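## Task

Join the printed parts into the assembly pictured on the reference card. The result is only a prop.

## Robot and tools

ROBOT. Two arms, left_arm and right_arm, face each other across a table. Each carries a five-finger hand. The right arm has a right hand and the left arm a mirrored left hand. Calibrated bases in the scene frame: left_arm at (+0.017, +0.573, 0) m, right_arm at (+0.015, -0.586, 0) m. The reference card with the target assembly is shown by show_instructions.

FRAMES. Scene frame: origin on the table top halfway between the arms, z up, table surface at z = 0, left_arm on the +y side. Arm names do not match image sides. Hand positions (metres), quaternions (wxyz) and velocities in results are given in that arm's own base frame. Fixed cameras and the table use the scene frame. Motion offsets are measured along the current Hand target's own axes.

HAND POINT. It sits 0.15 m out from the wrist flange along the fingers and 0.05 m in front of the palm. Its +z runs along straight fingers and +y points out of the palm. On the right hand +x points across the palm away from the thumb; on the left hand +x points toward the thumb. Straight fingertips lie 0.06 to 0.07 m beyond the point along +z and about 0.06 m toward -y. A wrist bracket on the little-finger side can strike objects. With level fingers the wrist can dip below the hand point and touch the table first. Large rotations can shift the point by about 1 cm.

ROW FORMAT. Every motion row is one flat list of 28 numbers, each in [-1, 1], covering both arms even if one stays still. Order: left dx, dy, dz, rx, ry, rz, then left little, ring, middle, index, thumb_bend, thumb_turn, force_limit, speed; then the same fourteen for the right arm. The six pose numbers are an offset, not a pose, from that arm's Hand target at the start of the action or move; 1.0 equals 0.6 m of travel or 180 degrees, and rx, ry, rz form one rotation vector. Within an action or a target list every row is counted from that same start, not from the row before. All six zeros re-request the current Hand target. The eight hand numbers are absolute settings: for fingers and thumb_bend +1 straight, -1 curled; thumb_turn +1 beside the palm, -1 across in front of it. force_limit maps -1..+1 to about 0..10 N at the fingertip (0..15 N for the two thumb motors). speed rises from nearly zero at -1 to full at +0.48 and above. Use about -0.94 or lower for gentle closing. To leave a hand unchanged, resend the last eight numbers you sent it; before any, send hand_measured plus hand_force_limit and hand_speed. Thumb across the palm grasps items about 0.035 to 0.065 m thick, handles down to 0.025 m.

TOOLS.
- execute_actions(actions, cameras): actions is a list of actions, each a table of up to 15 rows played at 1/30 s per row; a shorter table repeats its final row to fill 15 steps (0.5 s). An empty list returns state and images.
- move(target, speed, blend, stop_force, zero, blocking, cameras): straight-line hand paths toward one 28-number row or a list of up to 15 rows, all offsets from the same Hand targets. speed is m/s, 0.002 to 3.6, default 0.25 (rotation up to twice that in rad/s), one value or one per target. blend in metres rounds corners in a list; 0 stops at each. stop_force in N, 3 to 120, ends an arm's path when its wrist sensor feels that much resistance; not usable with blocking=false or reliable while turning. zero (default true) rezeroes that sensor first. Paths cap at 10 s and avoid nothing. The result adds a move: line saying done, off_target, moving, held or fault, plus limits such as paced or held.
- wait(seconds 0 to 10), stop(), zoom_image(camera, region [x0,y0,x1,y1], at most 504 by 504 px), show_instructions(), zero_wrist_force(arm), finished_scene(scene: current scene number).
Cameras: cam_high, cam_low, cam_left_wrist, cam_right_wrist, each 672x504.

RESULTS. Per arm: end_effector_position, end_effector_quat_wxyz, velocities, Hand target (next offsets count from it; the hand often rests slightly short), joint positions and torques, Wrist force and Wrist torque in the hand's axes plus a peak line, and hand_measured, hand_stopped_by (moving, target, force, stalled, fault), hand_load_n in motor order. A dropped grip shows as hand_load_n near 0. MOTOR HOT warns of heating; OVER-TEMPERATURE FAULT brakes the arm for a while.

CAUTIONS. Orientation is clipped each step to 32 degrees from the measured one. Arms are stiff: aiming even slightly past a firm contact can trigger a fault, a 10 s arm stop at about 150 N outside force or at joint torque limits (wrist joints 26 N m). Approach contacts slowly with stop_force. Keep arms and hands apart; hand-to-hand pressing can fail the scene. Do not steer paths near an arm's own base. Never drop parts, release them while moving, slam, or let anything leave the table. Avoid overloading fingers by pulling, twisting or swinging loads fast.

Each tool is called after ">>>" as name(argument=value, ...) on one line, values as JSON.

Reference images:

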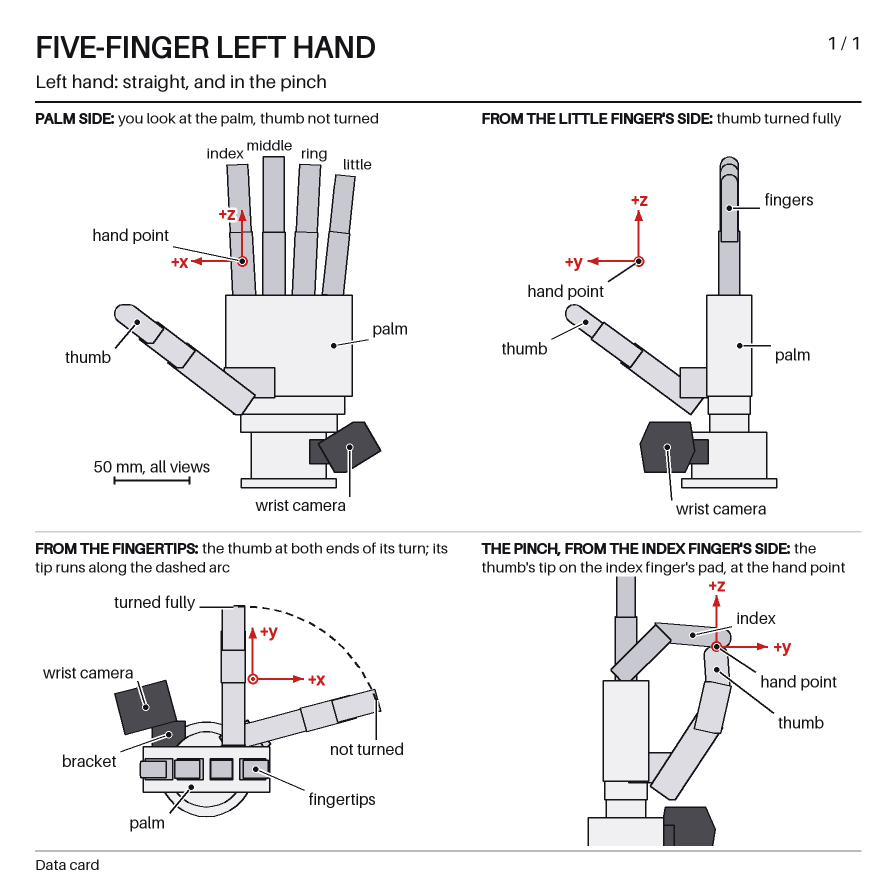

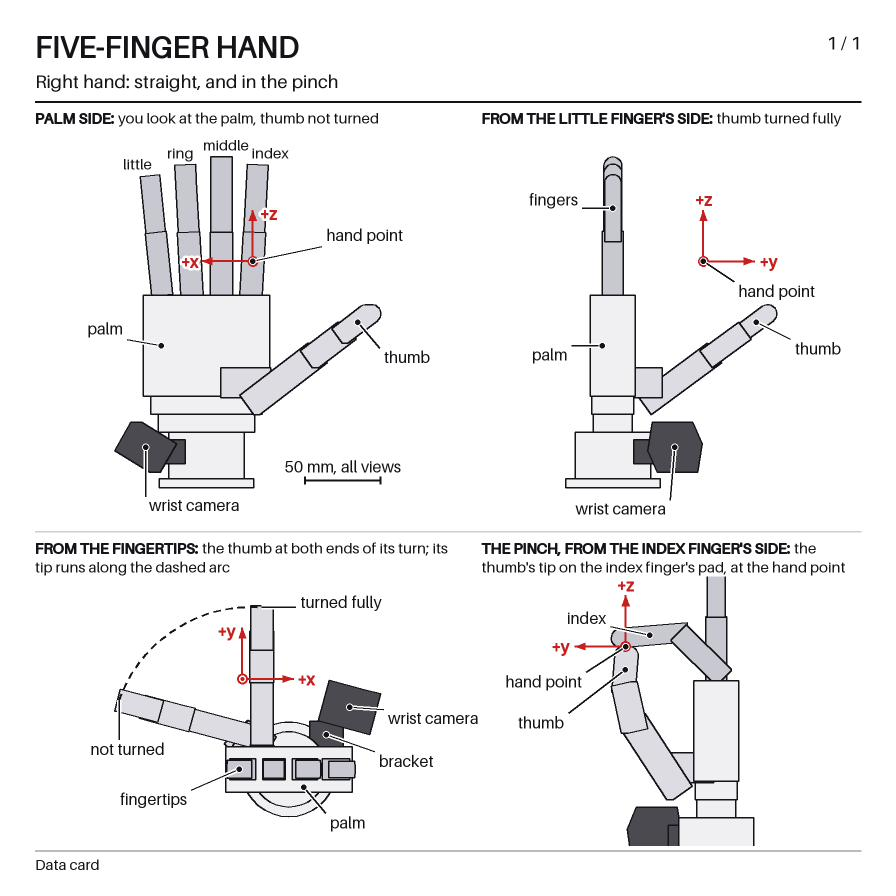

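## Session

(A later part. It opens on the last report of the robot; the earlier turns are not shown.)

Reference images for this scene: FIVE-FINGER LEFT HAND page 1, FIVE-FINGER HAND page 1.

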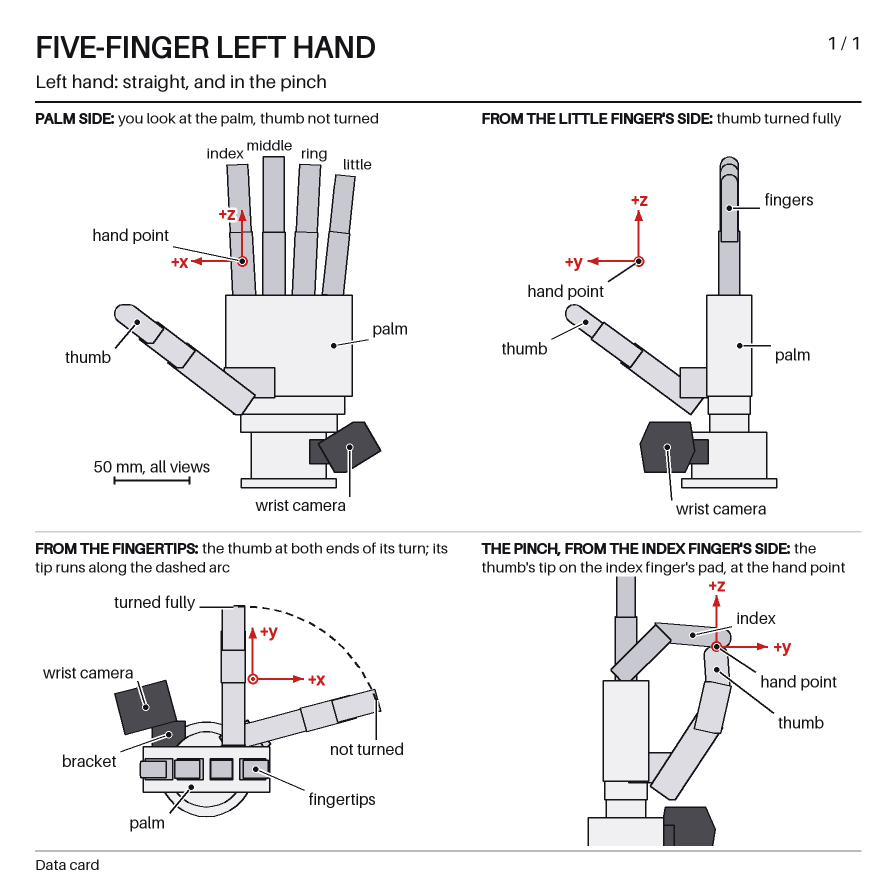

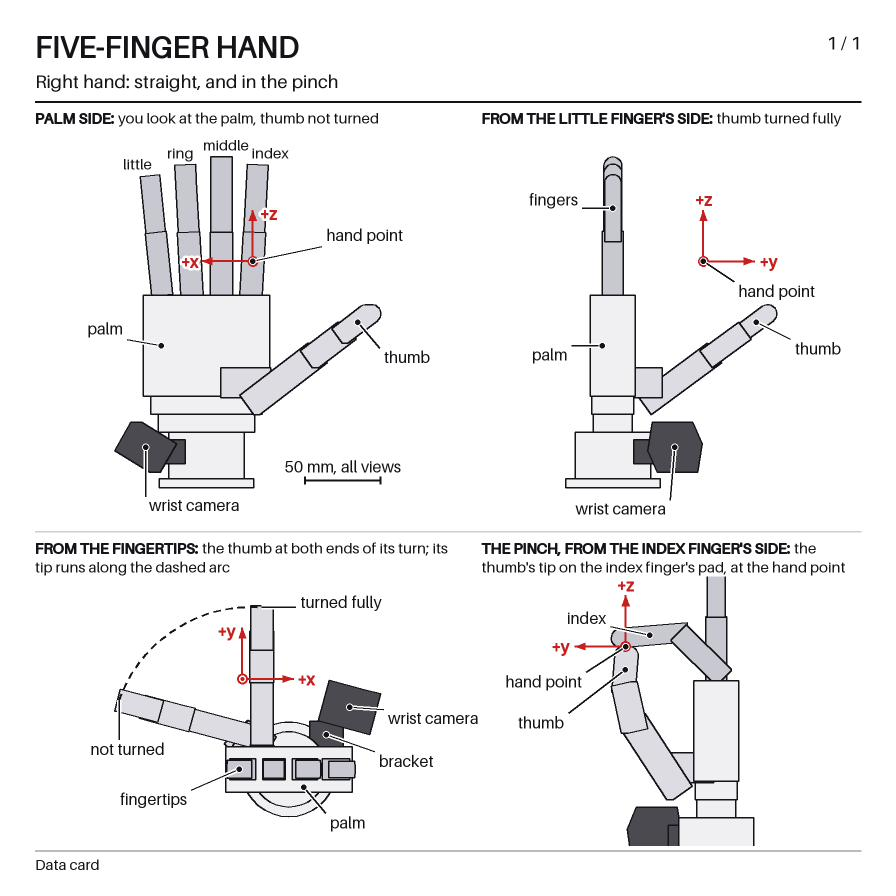

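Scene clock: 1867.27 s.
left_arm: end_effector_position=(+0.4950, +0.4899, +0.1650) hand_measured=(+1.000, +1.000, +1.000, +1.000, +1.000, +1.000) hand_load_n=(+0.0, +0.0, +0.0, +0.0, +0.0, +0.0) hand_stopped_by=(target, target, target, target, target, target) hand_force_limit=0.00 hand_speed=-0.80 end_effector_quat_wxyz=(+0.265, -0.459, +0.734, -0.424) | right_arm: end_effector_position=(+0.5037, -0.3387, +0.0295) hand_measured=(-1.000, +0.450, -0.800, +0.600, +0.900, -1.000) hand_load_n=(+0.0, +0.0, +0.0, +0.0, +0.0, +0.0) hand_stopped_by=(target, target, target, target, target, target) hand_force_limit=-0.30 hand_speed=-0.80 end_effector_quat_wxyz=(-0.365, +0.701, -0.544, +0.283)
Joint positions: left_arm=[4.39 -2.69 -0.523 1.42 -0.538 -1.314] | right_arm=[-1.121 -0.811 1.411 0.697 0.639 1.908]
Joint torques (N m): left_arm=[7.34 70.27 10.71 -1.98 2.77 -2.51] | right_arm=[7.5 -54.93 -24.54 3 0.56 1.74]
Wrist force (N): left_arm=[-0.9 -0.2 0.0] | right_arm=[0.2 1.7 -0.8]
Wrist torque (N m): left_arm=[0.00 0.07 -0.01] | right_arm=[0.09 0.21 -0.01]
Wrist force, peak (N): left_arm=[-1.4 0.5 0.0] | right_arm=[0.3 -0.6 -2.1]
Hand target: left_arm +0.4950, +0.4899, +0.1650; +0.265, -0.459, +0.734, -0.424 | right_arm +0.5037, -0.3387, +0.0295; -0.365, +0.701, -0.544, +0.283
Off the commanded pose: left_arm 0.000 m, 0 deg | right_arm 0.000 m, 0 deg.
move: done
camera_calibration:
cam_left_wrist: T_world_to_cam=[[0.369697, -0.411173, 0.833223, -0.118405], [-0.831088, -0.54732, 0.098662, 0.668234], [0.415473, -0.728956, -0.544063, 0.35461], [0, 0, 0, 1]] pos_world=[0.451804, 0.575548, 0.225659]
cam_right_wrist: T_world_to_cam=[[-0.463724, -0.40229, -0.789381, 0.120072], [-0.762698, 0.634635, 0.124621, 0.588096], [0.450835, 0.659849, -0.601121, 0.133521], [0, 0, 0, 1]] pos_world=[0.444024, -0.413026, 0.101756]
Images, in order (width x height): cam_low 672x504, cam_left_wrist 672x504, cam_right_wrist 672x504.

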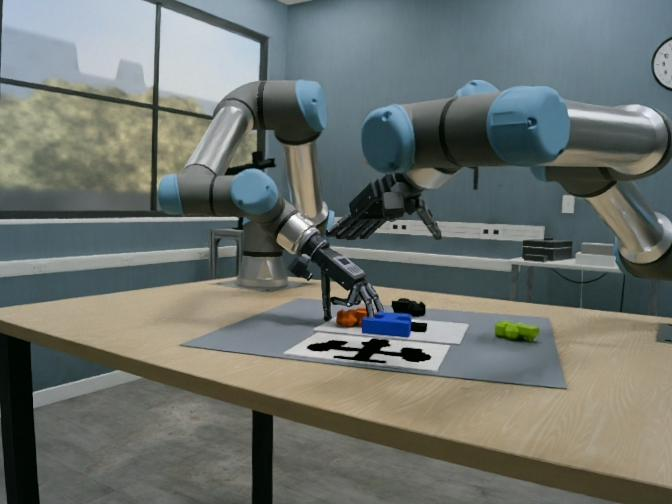

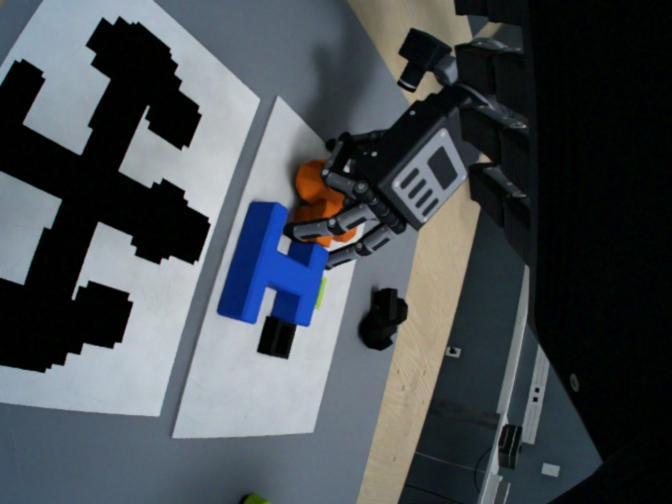

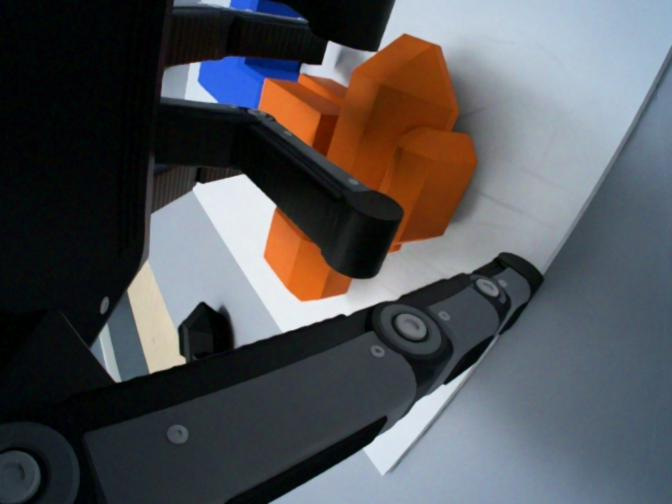

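>>> move(target=[0,0,0,0,0,0,1,1,1,1,1,1,0,-0.8,0,-0.1365,-0.0956,0,0,0,-1,0.45,-0.8,0.6,0.9,-1,-0.3,-0.8], speed=0.08, cameras=["cam_left_wrist","cam_right_wrist","cam_low"])

>>> zoom_image(camera="cam_left_wrist", region=[275, 140, 365, 255])

>>> zoom_image(camera="cam_low", region=[325, 285, 405, 345])

>>> zoom_image(camera="cam_right_wrist", region=[220, 0, 480, 240])

Scene clock: 1880.97 s.
left_arm: end_effector_position=(+0.4950, +0.4899, +0.1650) hand_measured=(+1.000, +1.000, +1.000, +1.000, +1.000, +1.000) hand_load_n=(+0.0, +0.0, +0.0, -0.5, +0.0, +0.0) hand_stopped_by=(target, target, target, target, target, target) hand_force_limit=0.00 hand_speed=-0.80 end_effector_quat_wxyz=(+0.265, -0.459, +0.734, -0.424) | right_arm: end_effector_position=(+0.5037, -0.3387, +0.1292) hand_measured=(-1.000, +0.450, -0.800, +0.600, +0.900, -1.000) hand_load_n=(+0.0, +0.0, +0.0, +0.0, +0.0, +0.0) hand_stopped_by=(target, target, target, target, target, target) hand_force_limit=-0.30 hand_speed=-0.80 end_effector_quat_wxyz=(-0.365, +0.701, -0.544, +0.283)
Joint positions: left_arm=[4.39 -2.69 -0.523 1.42 -0.538 -1.314] | right_arm=[-1.121 -0.926 1.327 0.895 0.639 1.908]
Joint torques (N m): left_arm=[7.29 70.72 10.71 -2.1 2.71 -2.6] | right_arm=[-6.96 -53.74 -27.72 3.84 0.18 -1.78]
Wrist force (N): left_arm=[-0.7 -0.1 0.2] | right_arm=[0.2 1.8 -0.6]
Wrist torque (N m): left_arm=[-0.03 0.04 0.00] | right_arm=[0.09 0.21 0.09]
Wrist force, peak (N): left_arm=[-1.5 0.1 -0.1] | right_arm=[0.2 2.1 -0.5]
Hand target: left_arm +0.4950, +0.4899, +0.1650; +0.265, -0.459, +0.734, -0.424 | right_arm +0.5037, -0.3387, +0.1295; -0.365, +0.701, -0.544, +0.283
Off the commanded pose: left_arm 0.000 m, 0 deg | right_arm 0.000 m, 0 deg.
move: done
camera_calibration:
cam_left_wrist: T_world_to_cam=[[0.369697, -0.411173, 0.833223, -0.118405], [-0.831088, -0.54732, 0.098662, 0.668234], [0.415473, -0.728956, -0.544063, 0.35461], [0, 0, 0, 1]] pos_world=[0.451804, 0.575548, 0.225659]
cam_right_wrist: T_world_to_cam=[[-0.463724, -0.40229, -0.789381, 0.198852], [-0.762698, 0.634635, 0.124621, 0.575659], [0.450835, 0.659849, -0.601121, 0.193513], [0, 0, 0, 1]] pos_world=[0.444024, -0.413026, 0.201556]
Images, in order (width x height): cam_low 672x504, cam_left_wrist 672x504, cam_right_wrist 672x504.

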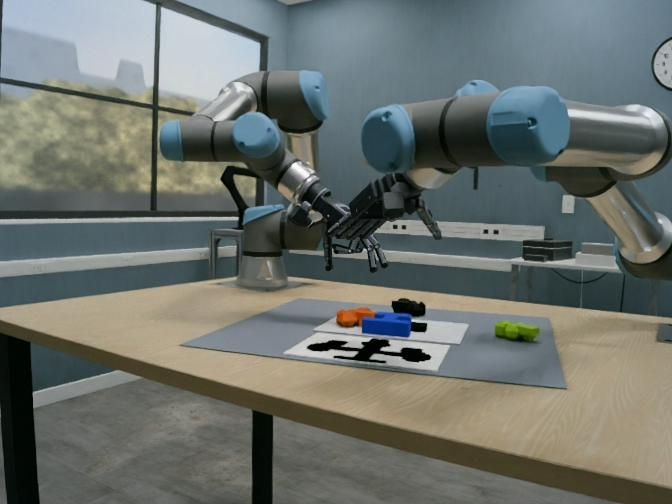

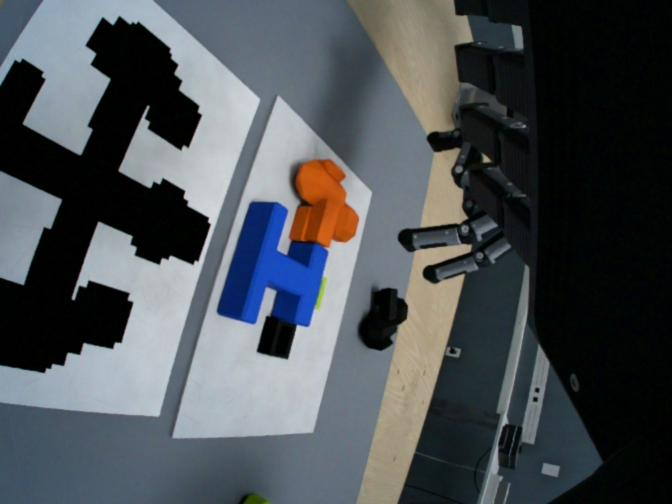

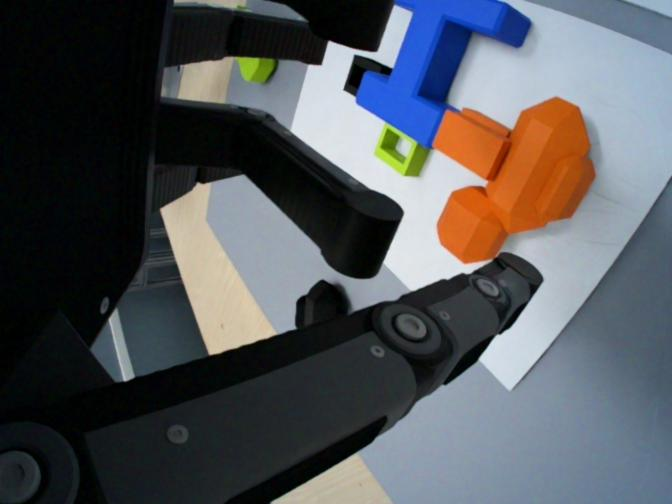

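Scaled by 4.383 from the camera's 672x504 image, which has a finer 960x720 frame.

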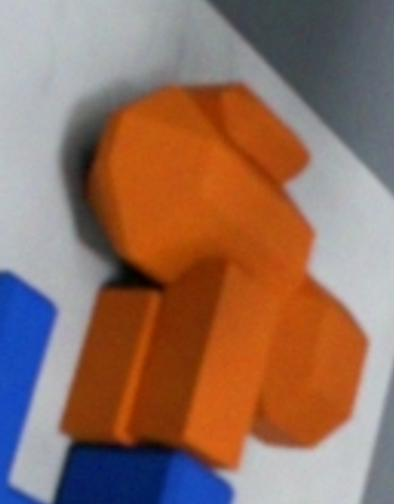

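Scaled by 6.300 from the camera's 672x504 image, which has a finer 960x720 frame.

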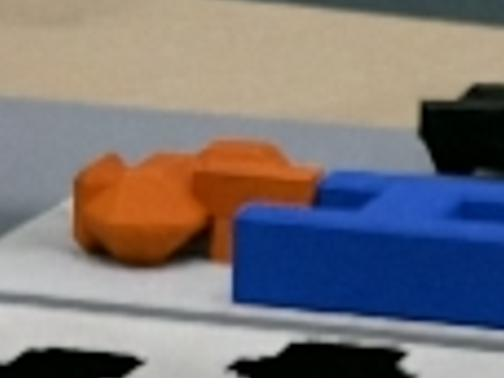

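Scaled by 1.938 from the camera's 672x504 image, which has a finer 960x720 frame.

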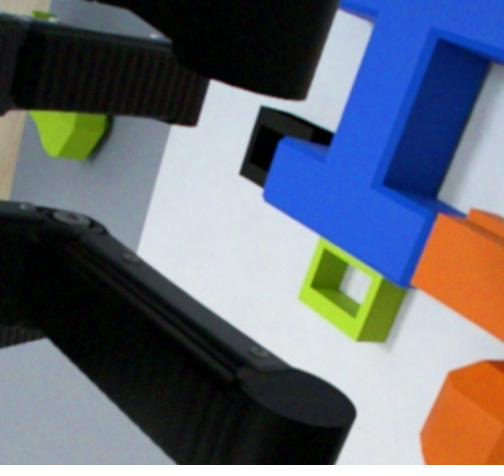

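>>> move(target=[0.3543,0.089,-0.2707,-0.0273,-0.1217,-0.0775,1,1,1,1,1,1,0,-0.8,-0.012,0.0925,-0.3937,0,0,0,-1,0.45,-0.8,0.6,0.9,-1,-0.3,-0.8], speed=0.2, cameras=["cam_left_wrist","cam_right_wrist","cam_high"])

>>> zoom_image(camera="cam_right_wrist", region=[180, 0, 420, 200])

Scene clock: 1979.17 s.
left_arm: end_effector_position=(+0.2516, +0.3720, +0.1998) hand_measured=(+1.000, +1.000, +1.000, +1.000, +1.000, +1.000) hand_load_n=(+0.0, +0.0, +0.0, +0.0, +0.0, +0.0) hand_stopped_by=(target, target, target, target, target, target) hand_force_limit=0.00 hand_speed=-0.80 end_effector_quat_wxyz=(-0.327, +0.627, -0.627, +0.327) | right_arm: end_effector_position=(+0.2838, -0.3877, +0.2195) hand_measured=(-1.000, +0.450, -0.800, +0.600, +0.900, -1.000) hand_load_n=(+0.0, +0.0, +0.0, +0.0, +0.0, +0.0) hand_stopped_by=(target, target, target, target, target, target) hand_force_limit=-0.30 hand_speed=-0.80 end_effector_quat_wxyz=(-0.365, +0.701, -0.544, +0.283)
Joint positions: left_arm=[4.844 -1.914 -1.73 1.887 -0.623 -1.344] | right_arm=[-1.586 -1.095 1.524 1.501 0.66 1.128]
Joint torques (N m): left_arm=[7.89 42.99 7.67 -4.49 -1.28 2.54] | right_arm=[-6.96 -47.03 -8.85 4.34 0.75 -1.89]
Wrist force (N): left_arm=[-1.2 0.1 0.2] | right_arm=[0.2 2.0 -0.6]
Wrist torque (N m): left_arm=[0.00 0.13 -0.24] | right_arm=[0.11 0.21 0.18]
Wrist force, peak (N): left_arm=[-1.6 0.0 0.9] | right_arm=[0.1 2.1 -1.2]
Hand target: left_arm +0.2514, +0.3720, +0.1999; -0.327, +0.627, -0.627, +0.327 | right_arm +0.2837, -0.3877, +0.2195; -0.365, +0.701, -0.544, +0.283
Off the commanded pose: left_arm 0.000 m, 0 deg | right_arm 0.000 m, 0 deg.
move: done
camera_calibration:
cam_left_wrist: T_world_to_cam=[[0.583022, -0.207776, 0.785439, -0.225686], [-0.497258, -0.855783, 0.142723, 0.419975], [0.642511, -0.473776, -0.602259, 0.248279], [0, 0, 0, 1]] pos_world=[0.180893, 0.430144, 0.26685]
cam_right_wrist: T_world_to_cam=[[-0.463769, -0.402205, -0.789398, 0.148503], [-0.762623, 0.63472, 0.124644, 0.427801], [0.450915, 0.659819, -0.601094, 0.379226], [0, 0, 0, 1]] pos_world=[0.224123, -0.462026, 0.291856]
Images, in order (width x height): cam_high 672x504, cam_left_wrist 672x504, cam_right_wrist 672x504.

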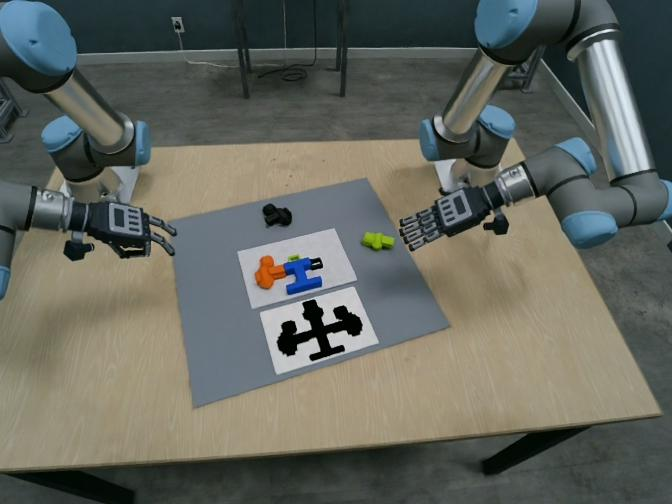

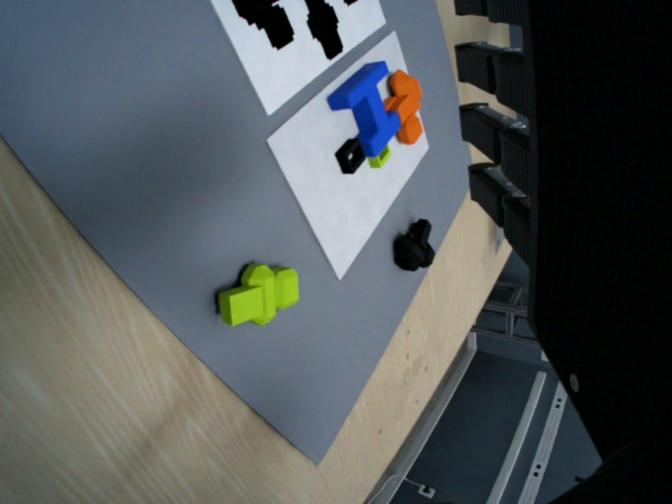

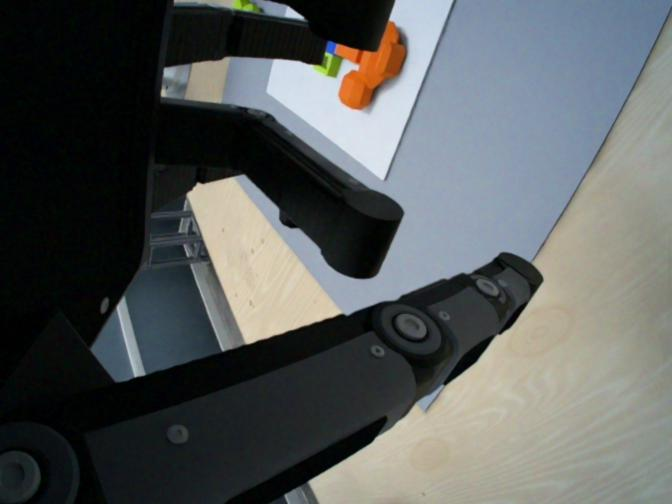

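Scaled by 2.100 from the camera's 672x504 image, which has a finer 960x720 frame.

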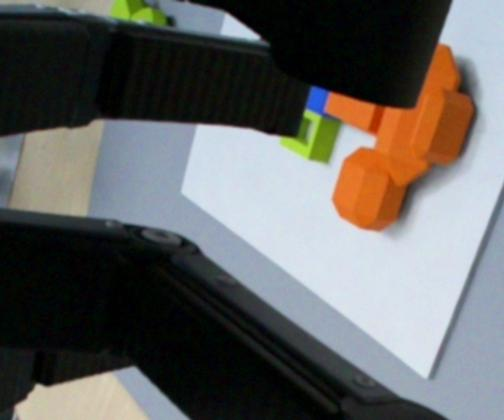

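>>> move(target=[0.2205,-0.0113,0.2189,0,-0.3272,-0.2291,-1,-0.8,0.6,0.6,0.9,-1,0,-0.3,0,0,0,0,0,0,-1,0.45,-0.8,0.6,0.9,-1,-0.3,-0.8], speed=0.15, cameras=["cam_left_wrist","cam_high","cam_low"])

>>> zoom_image(camera="cam_left_wrist", region=[120, 40, 420, 340])

Scene clock: 1993.50 s.
left_arm: end_effector_position=(+0.3630, +0.2397, +0.1302) hand_measured=(-1.000, -0.800, +0.600, +0.600, +0.900, -1.000) hand_load_n=(+0.0, +0.0, +0.0, +0.0, +0.0, +0.0) hand_stopped_by=(target, target, target, target, target, target) hand_force_limit=0.00 hand_speed=-0.30 end_effector_quat_wxyz=(-0.456, +0.876, -0.139, +0.073) | right_arm: end_effector_position=(+0.2837, -0.3877, +0.2195) hand_measured=(-1.000, +0.450, -0.800, +0.600, +0.900, -1.000) hand_load_n=(+0.0, +0.0, +0.0, +0.0, +0.0, +0.0) hand_stopped_by=(target, target, target, target, target, target) hand_force_limit=-0.30 hand_speed=-0.80 end_effector_quat_wxyz=(-0.365, +0.701, -0.544, +0.283)
Joint positions: left_arm=[3.914 -1.52 -2.115 2.966 -1.96 -3.434] | right_arm=[-1.586 -1.095 1.524 1.502 0.66 1.127]
Joint torques (N m): left_arm=[-6.2 2 25.35 -2.18 -2.76 -2.71] | right_arm=[-7.07 -42.07 -8.77 4.42 0.28 -1.77]
Wrist force (N): left_arm=[-1.2 0.1 0.3] | right_arm=[0.4 1.8 -0.7]
Wrist torque (N m): left_arm=[0.01 0.16 -0.05] | right_arm=[0.09 0.20 0.18]
Wrist force, peak (N): left_arm=[-1.7 -0.3 0.0] | right_arm=[0.4 2.0 -1.0]
Hand target: left_arm +0.3630, +0.2397, +0.1302; -0.456, +0.876, -0.139, +0.073 | right_arm +0.2837, -0.3877, +0.2195; -0.365, +0.701, -0.544, +0.283
Off the commanded pose: left_arm 0.000 m, 0 deg | right_arm 0.000 m, 0 deg.
move: done
camera_calibration:
cam_left_wrist: T_world_to_cam=[[0.378432, 0.489983, 0.785306, -0.356376], [0.658802, -0.738537, 0.143331, -0.0756852], [0.650207, 0.46312, -0.602288, -0.155343], [0, 0, 0, 1]] pos_world=[0.285731, 0.190664, 0.197151]
Images, in order (width x height): cam_high 672x504, cam_low 672x504, cam_left_wrist 672x504.

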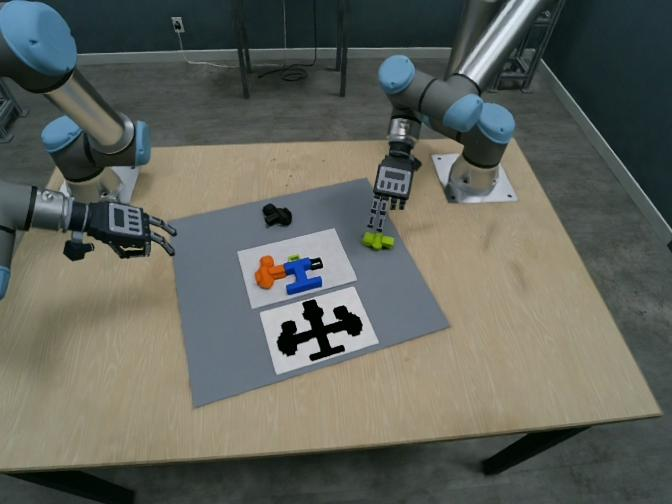

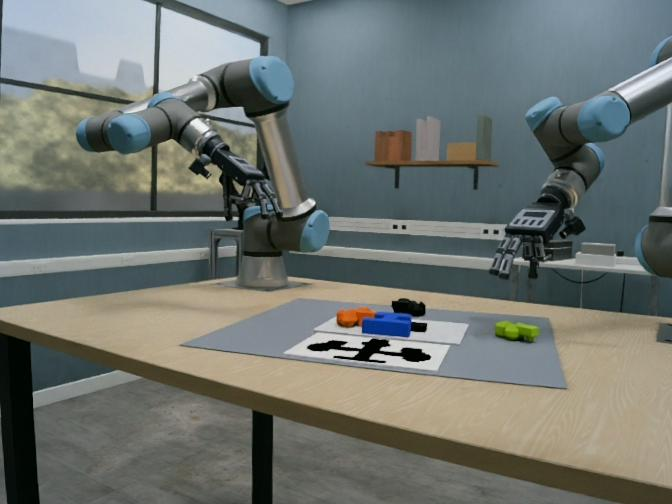

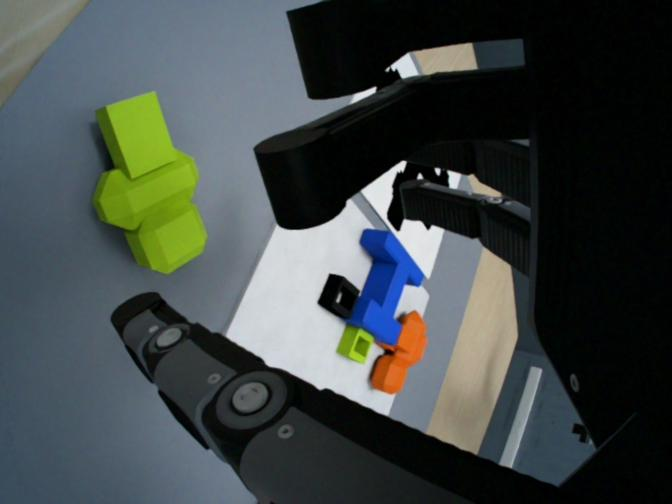

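Scaled by 1.680 from the camera's 672x504 image, which has a finer 960x720 frame.

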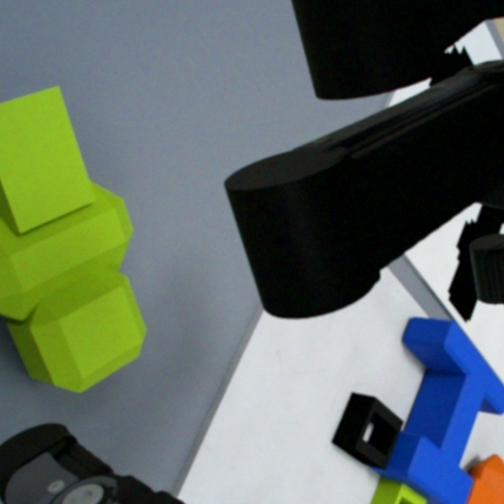

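>>> zoom_image(camera="cam_left_wrist", region=[80, 80, 220, 285])

Scaled by 2.459 from the camera's 672x504 image, which has a finer 960x720 frame.

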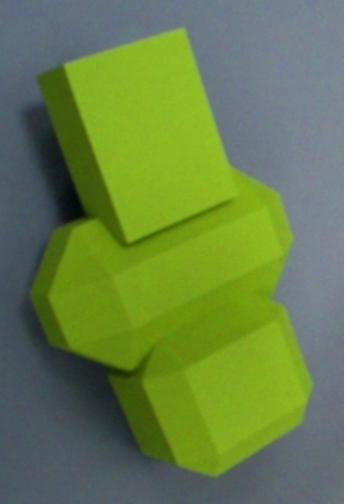

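>>> move(target=[-0.0065,0.0683,0.0622,0,0.0064,0.0045,-1,-0.8,0.6,0.6,0.9,-1,0,-0.3,0,0,0,0,0,0,-1,0.45,-0.8,0.6,0.9,-1,-0.3,-0.8], speed=0.1, cameras=["cam_left_wrist","cam_low"])

>>> zoom_image(camera="cam_left_wrist", region=[100, 40, 380, 320])

>>> zoom_image(camera="cam_low", region=[460, 240, 560, 350])

Scene clock: 2040.10 s.
left_arm: end_effector_position=(+0.3615, +0.2476, +0.0753) hand_measured=(-1.000, -0.800, +0.600, +0.600, +0.900, -1.000) hand_load_n=(+0.0, +0.0, +0.0, +0.0, +0.0, +0.0) hand_stopped_by=(target, target, target, target, target, target) hand_force_limit=0.00 hand_speed=-0.30 end_effector_quat_wxyz=(-0.455, +0.874, -0.150, +0.078) | right_arm: end_effector_position=(+0.2837, -0.3877, +0.2195) hand_measured=(-1.000, +0.450, -0.800, +0.600, +0.900, -1.000) hand_load_n=(+0.0, +0.0, +0.0, +0.0, -0.5, +0.0) hand_stopped_by=(target, target, target, target, target, target) hand_force_limit=-0.30 hand_speed=-0.80 end_effector_quat_wxyz=(-0.365, +0.701, -0.544, +0.283)
Joint positions: left_arm=[3.955 -1.595 -2.205 3.147 -1.909 -3.391] | right_arm=[-1.586 -1.095 1.524 1.502 0.66 1.127]
Joint torques (N m): left_arm=[7.67 1.87 8.61 1.08 2.03 2.73] | right_arm=[-7.07 -37.88 -8.78 4.37 -0.2 -1.77]
Wrist force (N): left_arm=[-1.2 0.0 0.4] | right_arm=[0.5 1.8 -0.7]
Wrist torque (N m): left_arm=[0.01 0.13 -0.25] | right_arm=[0.08 0.18 0.19]
Wrist force, peak (N): left_arm=[-1.6 0.5 0.5] | right_arm=[0.5 2.0 -0.8]
Hand target: left_arm +0.3615, +0.2476, +0.0752; -0.455, +0.874, -0.150, +0.078 | right_arm +0.2837, -0.3877, +0.2195; -0.365, +0.701, -0.544, +0.283
Off the commanded pose: left_arm 0.000 m, 0 deg | right_arm 0.000 m, 0 deg.
move: done
camera_calibration:
cam_left_wrist: T_world_to_cam=[[0.3903, 0.48066, 0.785259, -0.318586], [0.640738, -0.754281, 0.14323, -0.0506532], [0.661151, 0.447243, -0.602373, -0.191039], [0, 0, 0, 1]] pos_world=[0.283106, 0.200366, 0.142351]
Images, in order (width x height): cam_low 672x504, cam_left_wrist 672x504.

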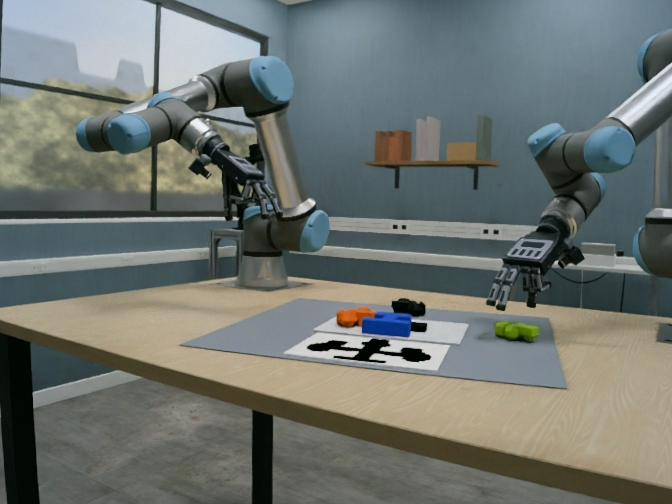

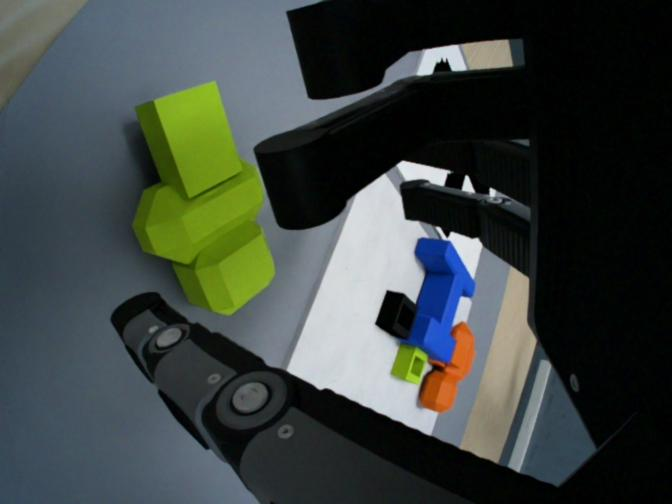

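Scaled by 1.800 from the camera's 672x504 image, which has a finer 960x720 frame.

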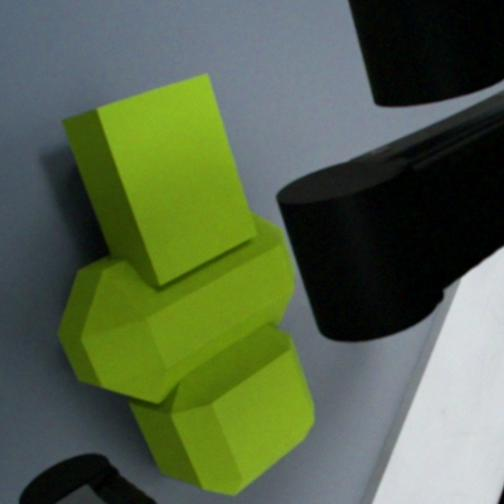

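Scaled by 4.582 from the camera's 672x504 image, which has a finer 960x720 frame.

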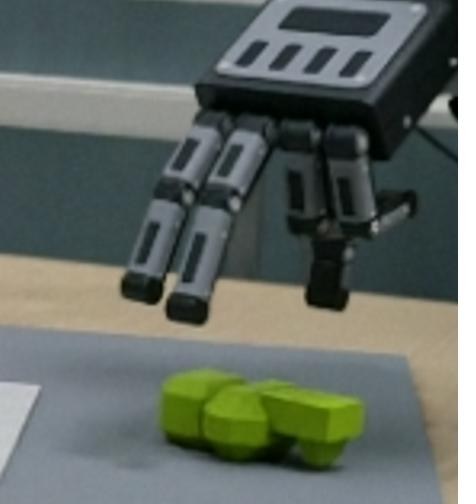

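>>> move(target=[0,0.0673,0.0471,0,0,0,-1,-0.8,0.6,0.6,0.9,-1,0,-0.3,0,0,0,0,0,0,-1,0.45,-0.8,0.6,0.9,-1,-0.3,-0.8], speed=0.06, stop_force=6, cameras=["cam_left_wrist","cam_low"])

>>> zoom_image(camera="cam_low", region=[470, 270, 560, 350])

>>> zoom_image(camera="cam_left_wrist", region=[120, 40, 400, 340])

Scene clock: 2067.97 s.
left_arm: end_effector_position=(+0.3615, +0.2476, +0.0259) hand_measured=(-1.000, -0.800, +0.600, +0.600, +0.900, -1.000) hand_load_n=(+0.0, +0.0, +0.0, +0.0, +0.0, +0.0) hand_stopped_by=(target, target, target, target, target, target) hand_force_limit=0.00 hand_speed=-0.30 end_effector_quat_wxyz=(-0.455, +0.874, -0.150, +0.078) | right_arm: end_effector_position=(+0.2837, -0.3877, +0.2195) hand_measured=(-1.000, +0.450, -0.800, +0.600, +0.900, -1.000) hand_load_n=(+0.0, +0.0, +0.0, +0.0, +0.0, +0.0) hand_stopped_by=(target, target, target, target, target, target) hand_force_limit=-0.30 hand_speed=-0.80 end_effector_quat_wxyz=(-0.365, +0.701, -0.544, +0.283)
Joint positions: left_arm=[3.955 -1.695 -2.265 3.307 -1.909 -3.391] | right_arm=[-1.586 -1.095 1.524 1.502 0.66 1.127]
Joint torques (N m): left_arm=[-5.22 5.33 5.54 1.28 -2.14 1.23] | right_arm=[-7.29 -32.86 -8.79 4.34 -0.66 -1.65]
Wrist force (N): left_arm=[-1.4 -0.2 0.2] | right_arm=[0.4 1.7 -0.6]
Wrist torque (N m): left_arm=[0.00 0.16 -0.25] | right_arm=[0.08 0.19 0.18]
Wrist force, peak (N): left_arm=[-1.7 -0.3 0.2] | right_arm=[0.5 2.0 -0.8]
Hand target: left_arm +0.3615, +0.2476, +0.0259; -0.455, +0.874, -0.150, +0.078 | right_arm +0.2837, -0.3877, +0.2195; -0.365, +0.701, -0.544, +0.283
Off the commanded pose: left_arm 0.000 m, 0 deg | right_arm 0.000 m, 0 deg.
move: done
camera_calibration:
cam_left_wrist: T_world_to_cam=[[0.390275, 0.480642, 0.785283, -0.279708], [0.640695, -0.75431, 0.143268, -0.0435487], [0.661207, 0.447213, -0.602333, -0.220871], [0, 0, 0, 1]] pos_world=[0.283106, 0.200366, 0.0928509]
Images, in order (width x height): cam_low 672x504, cam_left_wrist 672x504.

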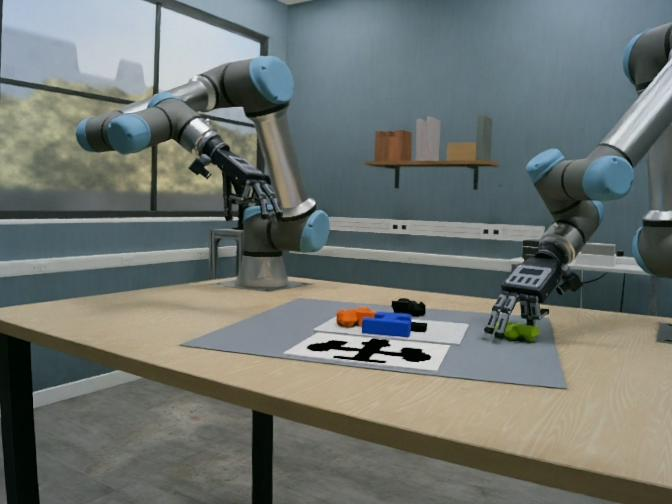

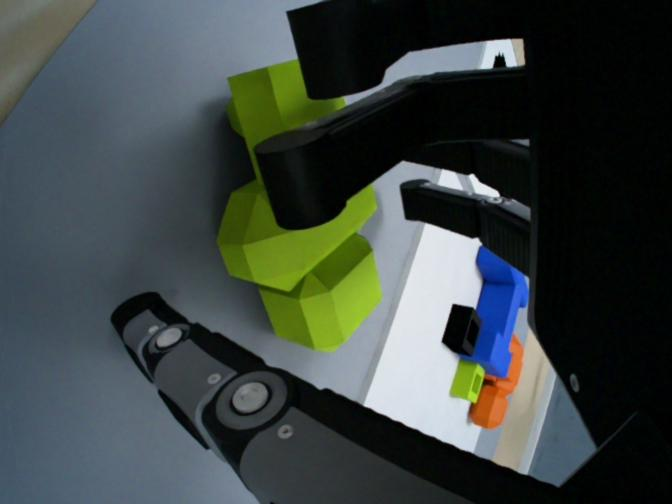

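Scaled by 5.600 from the camera's 672x504 image, which has a finer 960x720 frame.

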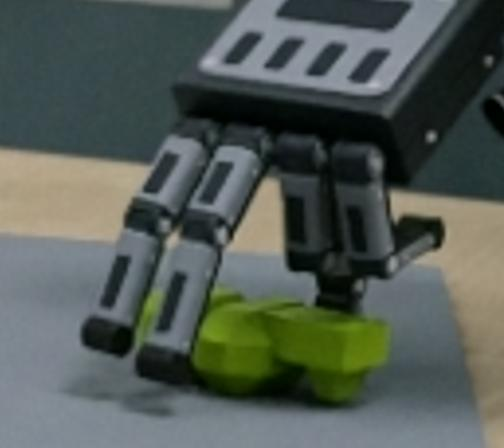

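Scaled by 1.680 from the camera's 672x504 image, which has a finer 960x720 frame.

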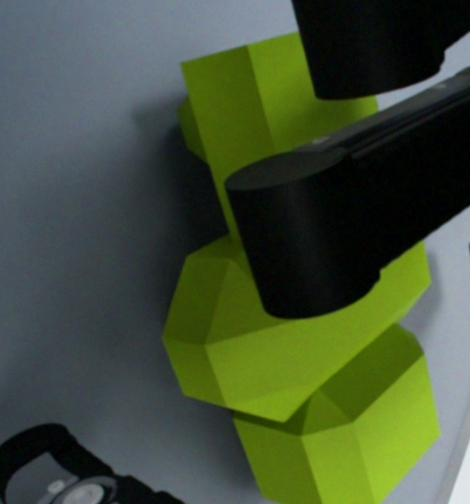

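>>> move(target=[0,0,0,0,0,0,-1,-0.8,0.38,0.38,0.65,-1,-0.6,-0.7,0,0,0,0,0,0,-1,0.45,-0.8,0.6,0.9,-1,-0.3,-0.8], cameras=["cam_left_wrist","cam_low"])

>>> zoom_image(camera="cam_low", region=[470, 270, 560, 350])

>>> zoom_image(camera="cam_left_wrist", region=[120, 40, 400, 340])

Scene clock: 2075.43 s.
left_arm: end_effector_position=(+0.3615, +0.2476, +0.0259) hand_measured=(-1.000, -0.800, +0.380, +0.380, +0.650, -1.000) hand_load_n=(+0.0, +0.0, +0.5, +0.0, +0.0, +0.0) hand_stopped_by=(target, target, target, target, target, target) hand_force_limit=-0.60 hand_speed=-0.70 end_effector_quat_wxyz=(-0.455, +0.874, -0.150, +0.078) | right_arm: end_effector_position=(+0.2837, -0.3877, +0.2195) hand_measured=(-1.000, +0.450, -0.800, +0.600, +0.900, -1.000) hand_load_n=(+0.0, +0.0, +0.0, +0.0, +0.0, +0.0) hand_stopped_by=(target, target, target, target, target, target) hand_force_limit=-0.30 hand_speed=-0.80 end_effector_quat_wxyz=(-0.365, +0.701, -0.544, +0.283)
Joint positions: left_arm=[3.955 -1.695 -2.265 3.307 -1.909 -3.391] | right_arm=[-1.586 -1.095 1.524 1.502 0.66 1.127]
Joint torques (N m): left_arm=[-4.95 5.09 7.19 0.58 -2.18 2.57] | right_arm=[-6.7 -31.81 -9.14 4.31 -0.99 -1.71]
Wrist force (N): left_arm=[-1.4 0.0 0.2] | right_arm=[0.3 1.8 -0.8]
Wrist torque (N m): left_arm=[0.02 0.15 -0.26] | right_arm=[0.10 0.21 0.17]
Wrist force, peak (N): left_arm=[-1.6 0.0 0.4] | right_arm=[0.6 2.0 -0.6]
Hand target: left_arm +0.3615, +0.2476, +0.0259; -0.455, +0.874, -0.150, +0.078 | right_arm +0.2837, -0.3877, +0.2195; -0.365, +0.701, -0.544, +0.283
Off the commanded pose: left_arm 0.000 m, 0 deg | right_arm 0.000 m, 0 deg.
move: done
camera_calibration:
cam_left_wrist: T_world_to_cam=[[0.390275, 0.480642, 0.785283, -0.279708], [0.640695, -0.75431, 0.143268, -0.0435487], [0.661207, 0.447213, -0.602333, -0.220871], [0, 0, 0, 1]] pos_world=[0.283106, 0.200366, 0.0928509]
Images, in order (width x height): cam_low 672x504, cam_left_wrist 672x504.

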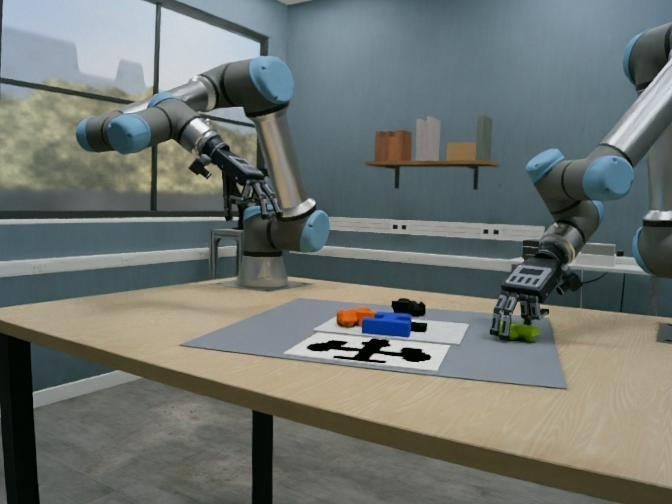

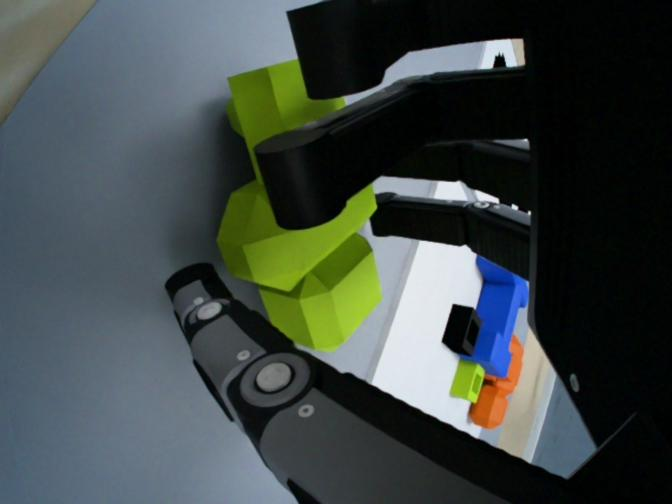

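Scaled by 5.600 from the camera's 672x504 image, which has a finer 960x720 frame.

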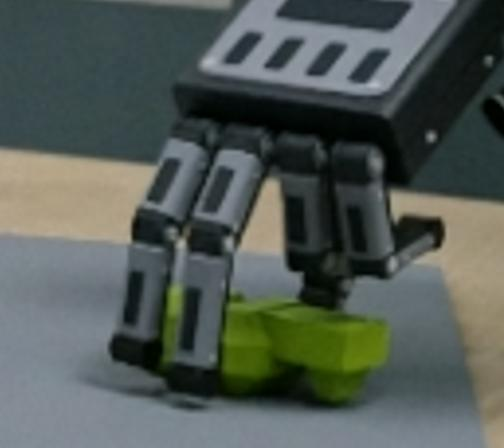

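Scaled by 1.680 from the camera's 672x504 image, which has a finer 960x720 frame.

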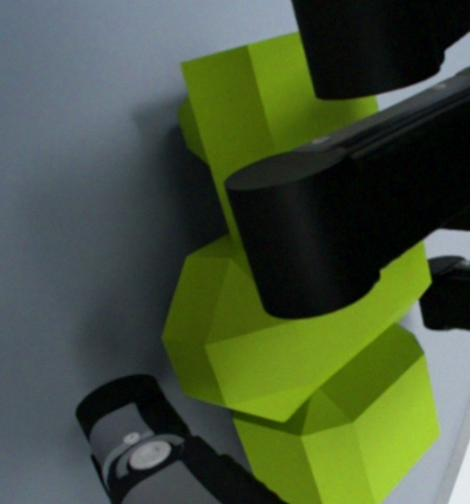

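>>> move(target=[0,0,0,0,0,0,-1,-0.8,0.38,0.38,0.5,-1,-0.6,-0.8,0,0,0,0,0,0,-1,0.45,-0.8,0.6,0.9,-1,-0.3,-0.8], cameras=["cam_left_wrist"])

>>> zoom_image(camera="cam_left_wrist", region=[120, 40, 400, 340])

Scene clock: 2086.13 s.
left_arm: end_effector_position=(+0.3615, +0.2476, +0.0259) hand_measured=(-1.000, -0.800, +0.380, +0.380, +0.500, -1.000) hand_load_n=(+0.0, +0.0, +0.0, +0.0, +0.0, +0.0) hand_stopped_by=(target, target, target, target, target, target) hand_force_limit=-0.60 hand_speed=-0.80 end_effector_quat_wxyz=(-0.455, +0.874, -0.150, +0.078) | right_arm: end_effector_position=(+0.2837, -0.3877, +0.2195) hand_measured=(-1.000, +0.450, -0.800, +0.600, +0.900, -1.000) hand_load_n=(+0.0, +0.0, +0.0, +0.0, +0.0, +0.0) hand_stopped_by=(target, target, target, target, target, target) hand_force_limit=-0.30 hand_speed=-0.80 end_effector_quat_wxyz=(-0.365, +0.701, -0.544, +0.283)
Joint positions: left_arm=[3.955 -1.695 -2.265 3.307 -1.909 -3.391] | right_arm=[-1.586 -1.095 1.524 1.502 0.66 1.127]
Joint torques (N m): left_arm=[-5.03 6.12 13.36 -1.86 -1.98 2.42] | right_arm=[-6.42 -31.59 -8.67 4.37 -1.39 -1.67]
Wrist force (N): left_arm=[-1.1 0.1 0.4] | right_arm=[0.4 1.9 -1.0]
Wrist torque (N m): left_arm=[0.02 0.11 -0.25] | right_arm=[0.13 0.20 0.18]
Wrist force, peak (N): left_arm=[-1.6 -0.3 0.1] | right_arm=[0.4 1.9 -1.0]
Hand target: left_arm +0.3615, +0.2476, +0.0259; -0.455, +0.874, -0.150, +0.078 | right_arm +0.2837, -0.3877, +0.2195; -0.365, +0.701, -0.544, +0.283
Off the commanded pose: left_arm 0.000 m, 0 deg | right_arm 0.000 m, 0 deg.
move: done
camera_calibration:
cam_left_wrist: T_world_to_cam=[[0.3903, 0.48066, 0.785259, -0.279716], [0.640738, -0.754281, 0.14323, -0.0435633], [0.661151, 0.447243, -0.602373, -0.220857], [0, 0, 0, 1]] pos_world=[0.283106, 0.200366, 0.0928509]
Images, in order (width x height): cam_left_wrist 672x504.

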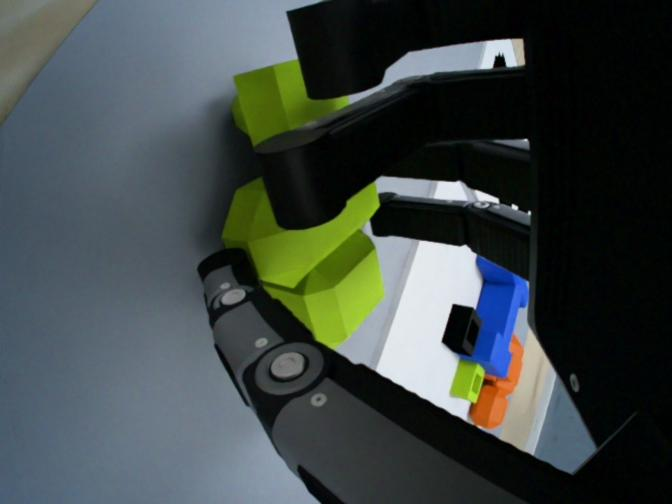

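Scaled by 1.680 from the camera's 672x504 image, which has a finer 960x720 frame.

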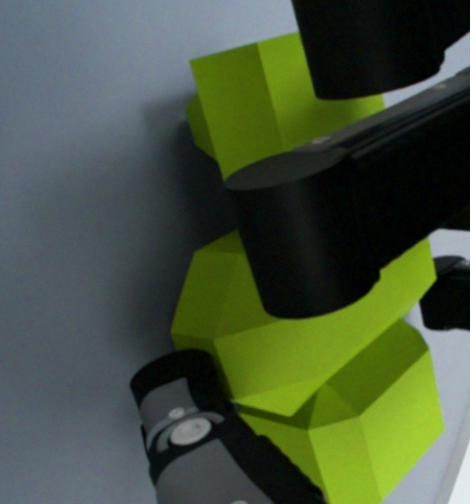

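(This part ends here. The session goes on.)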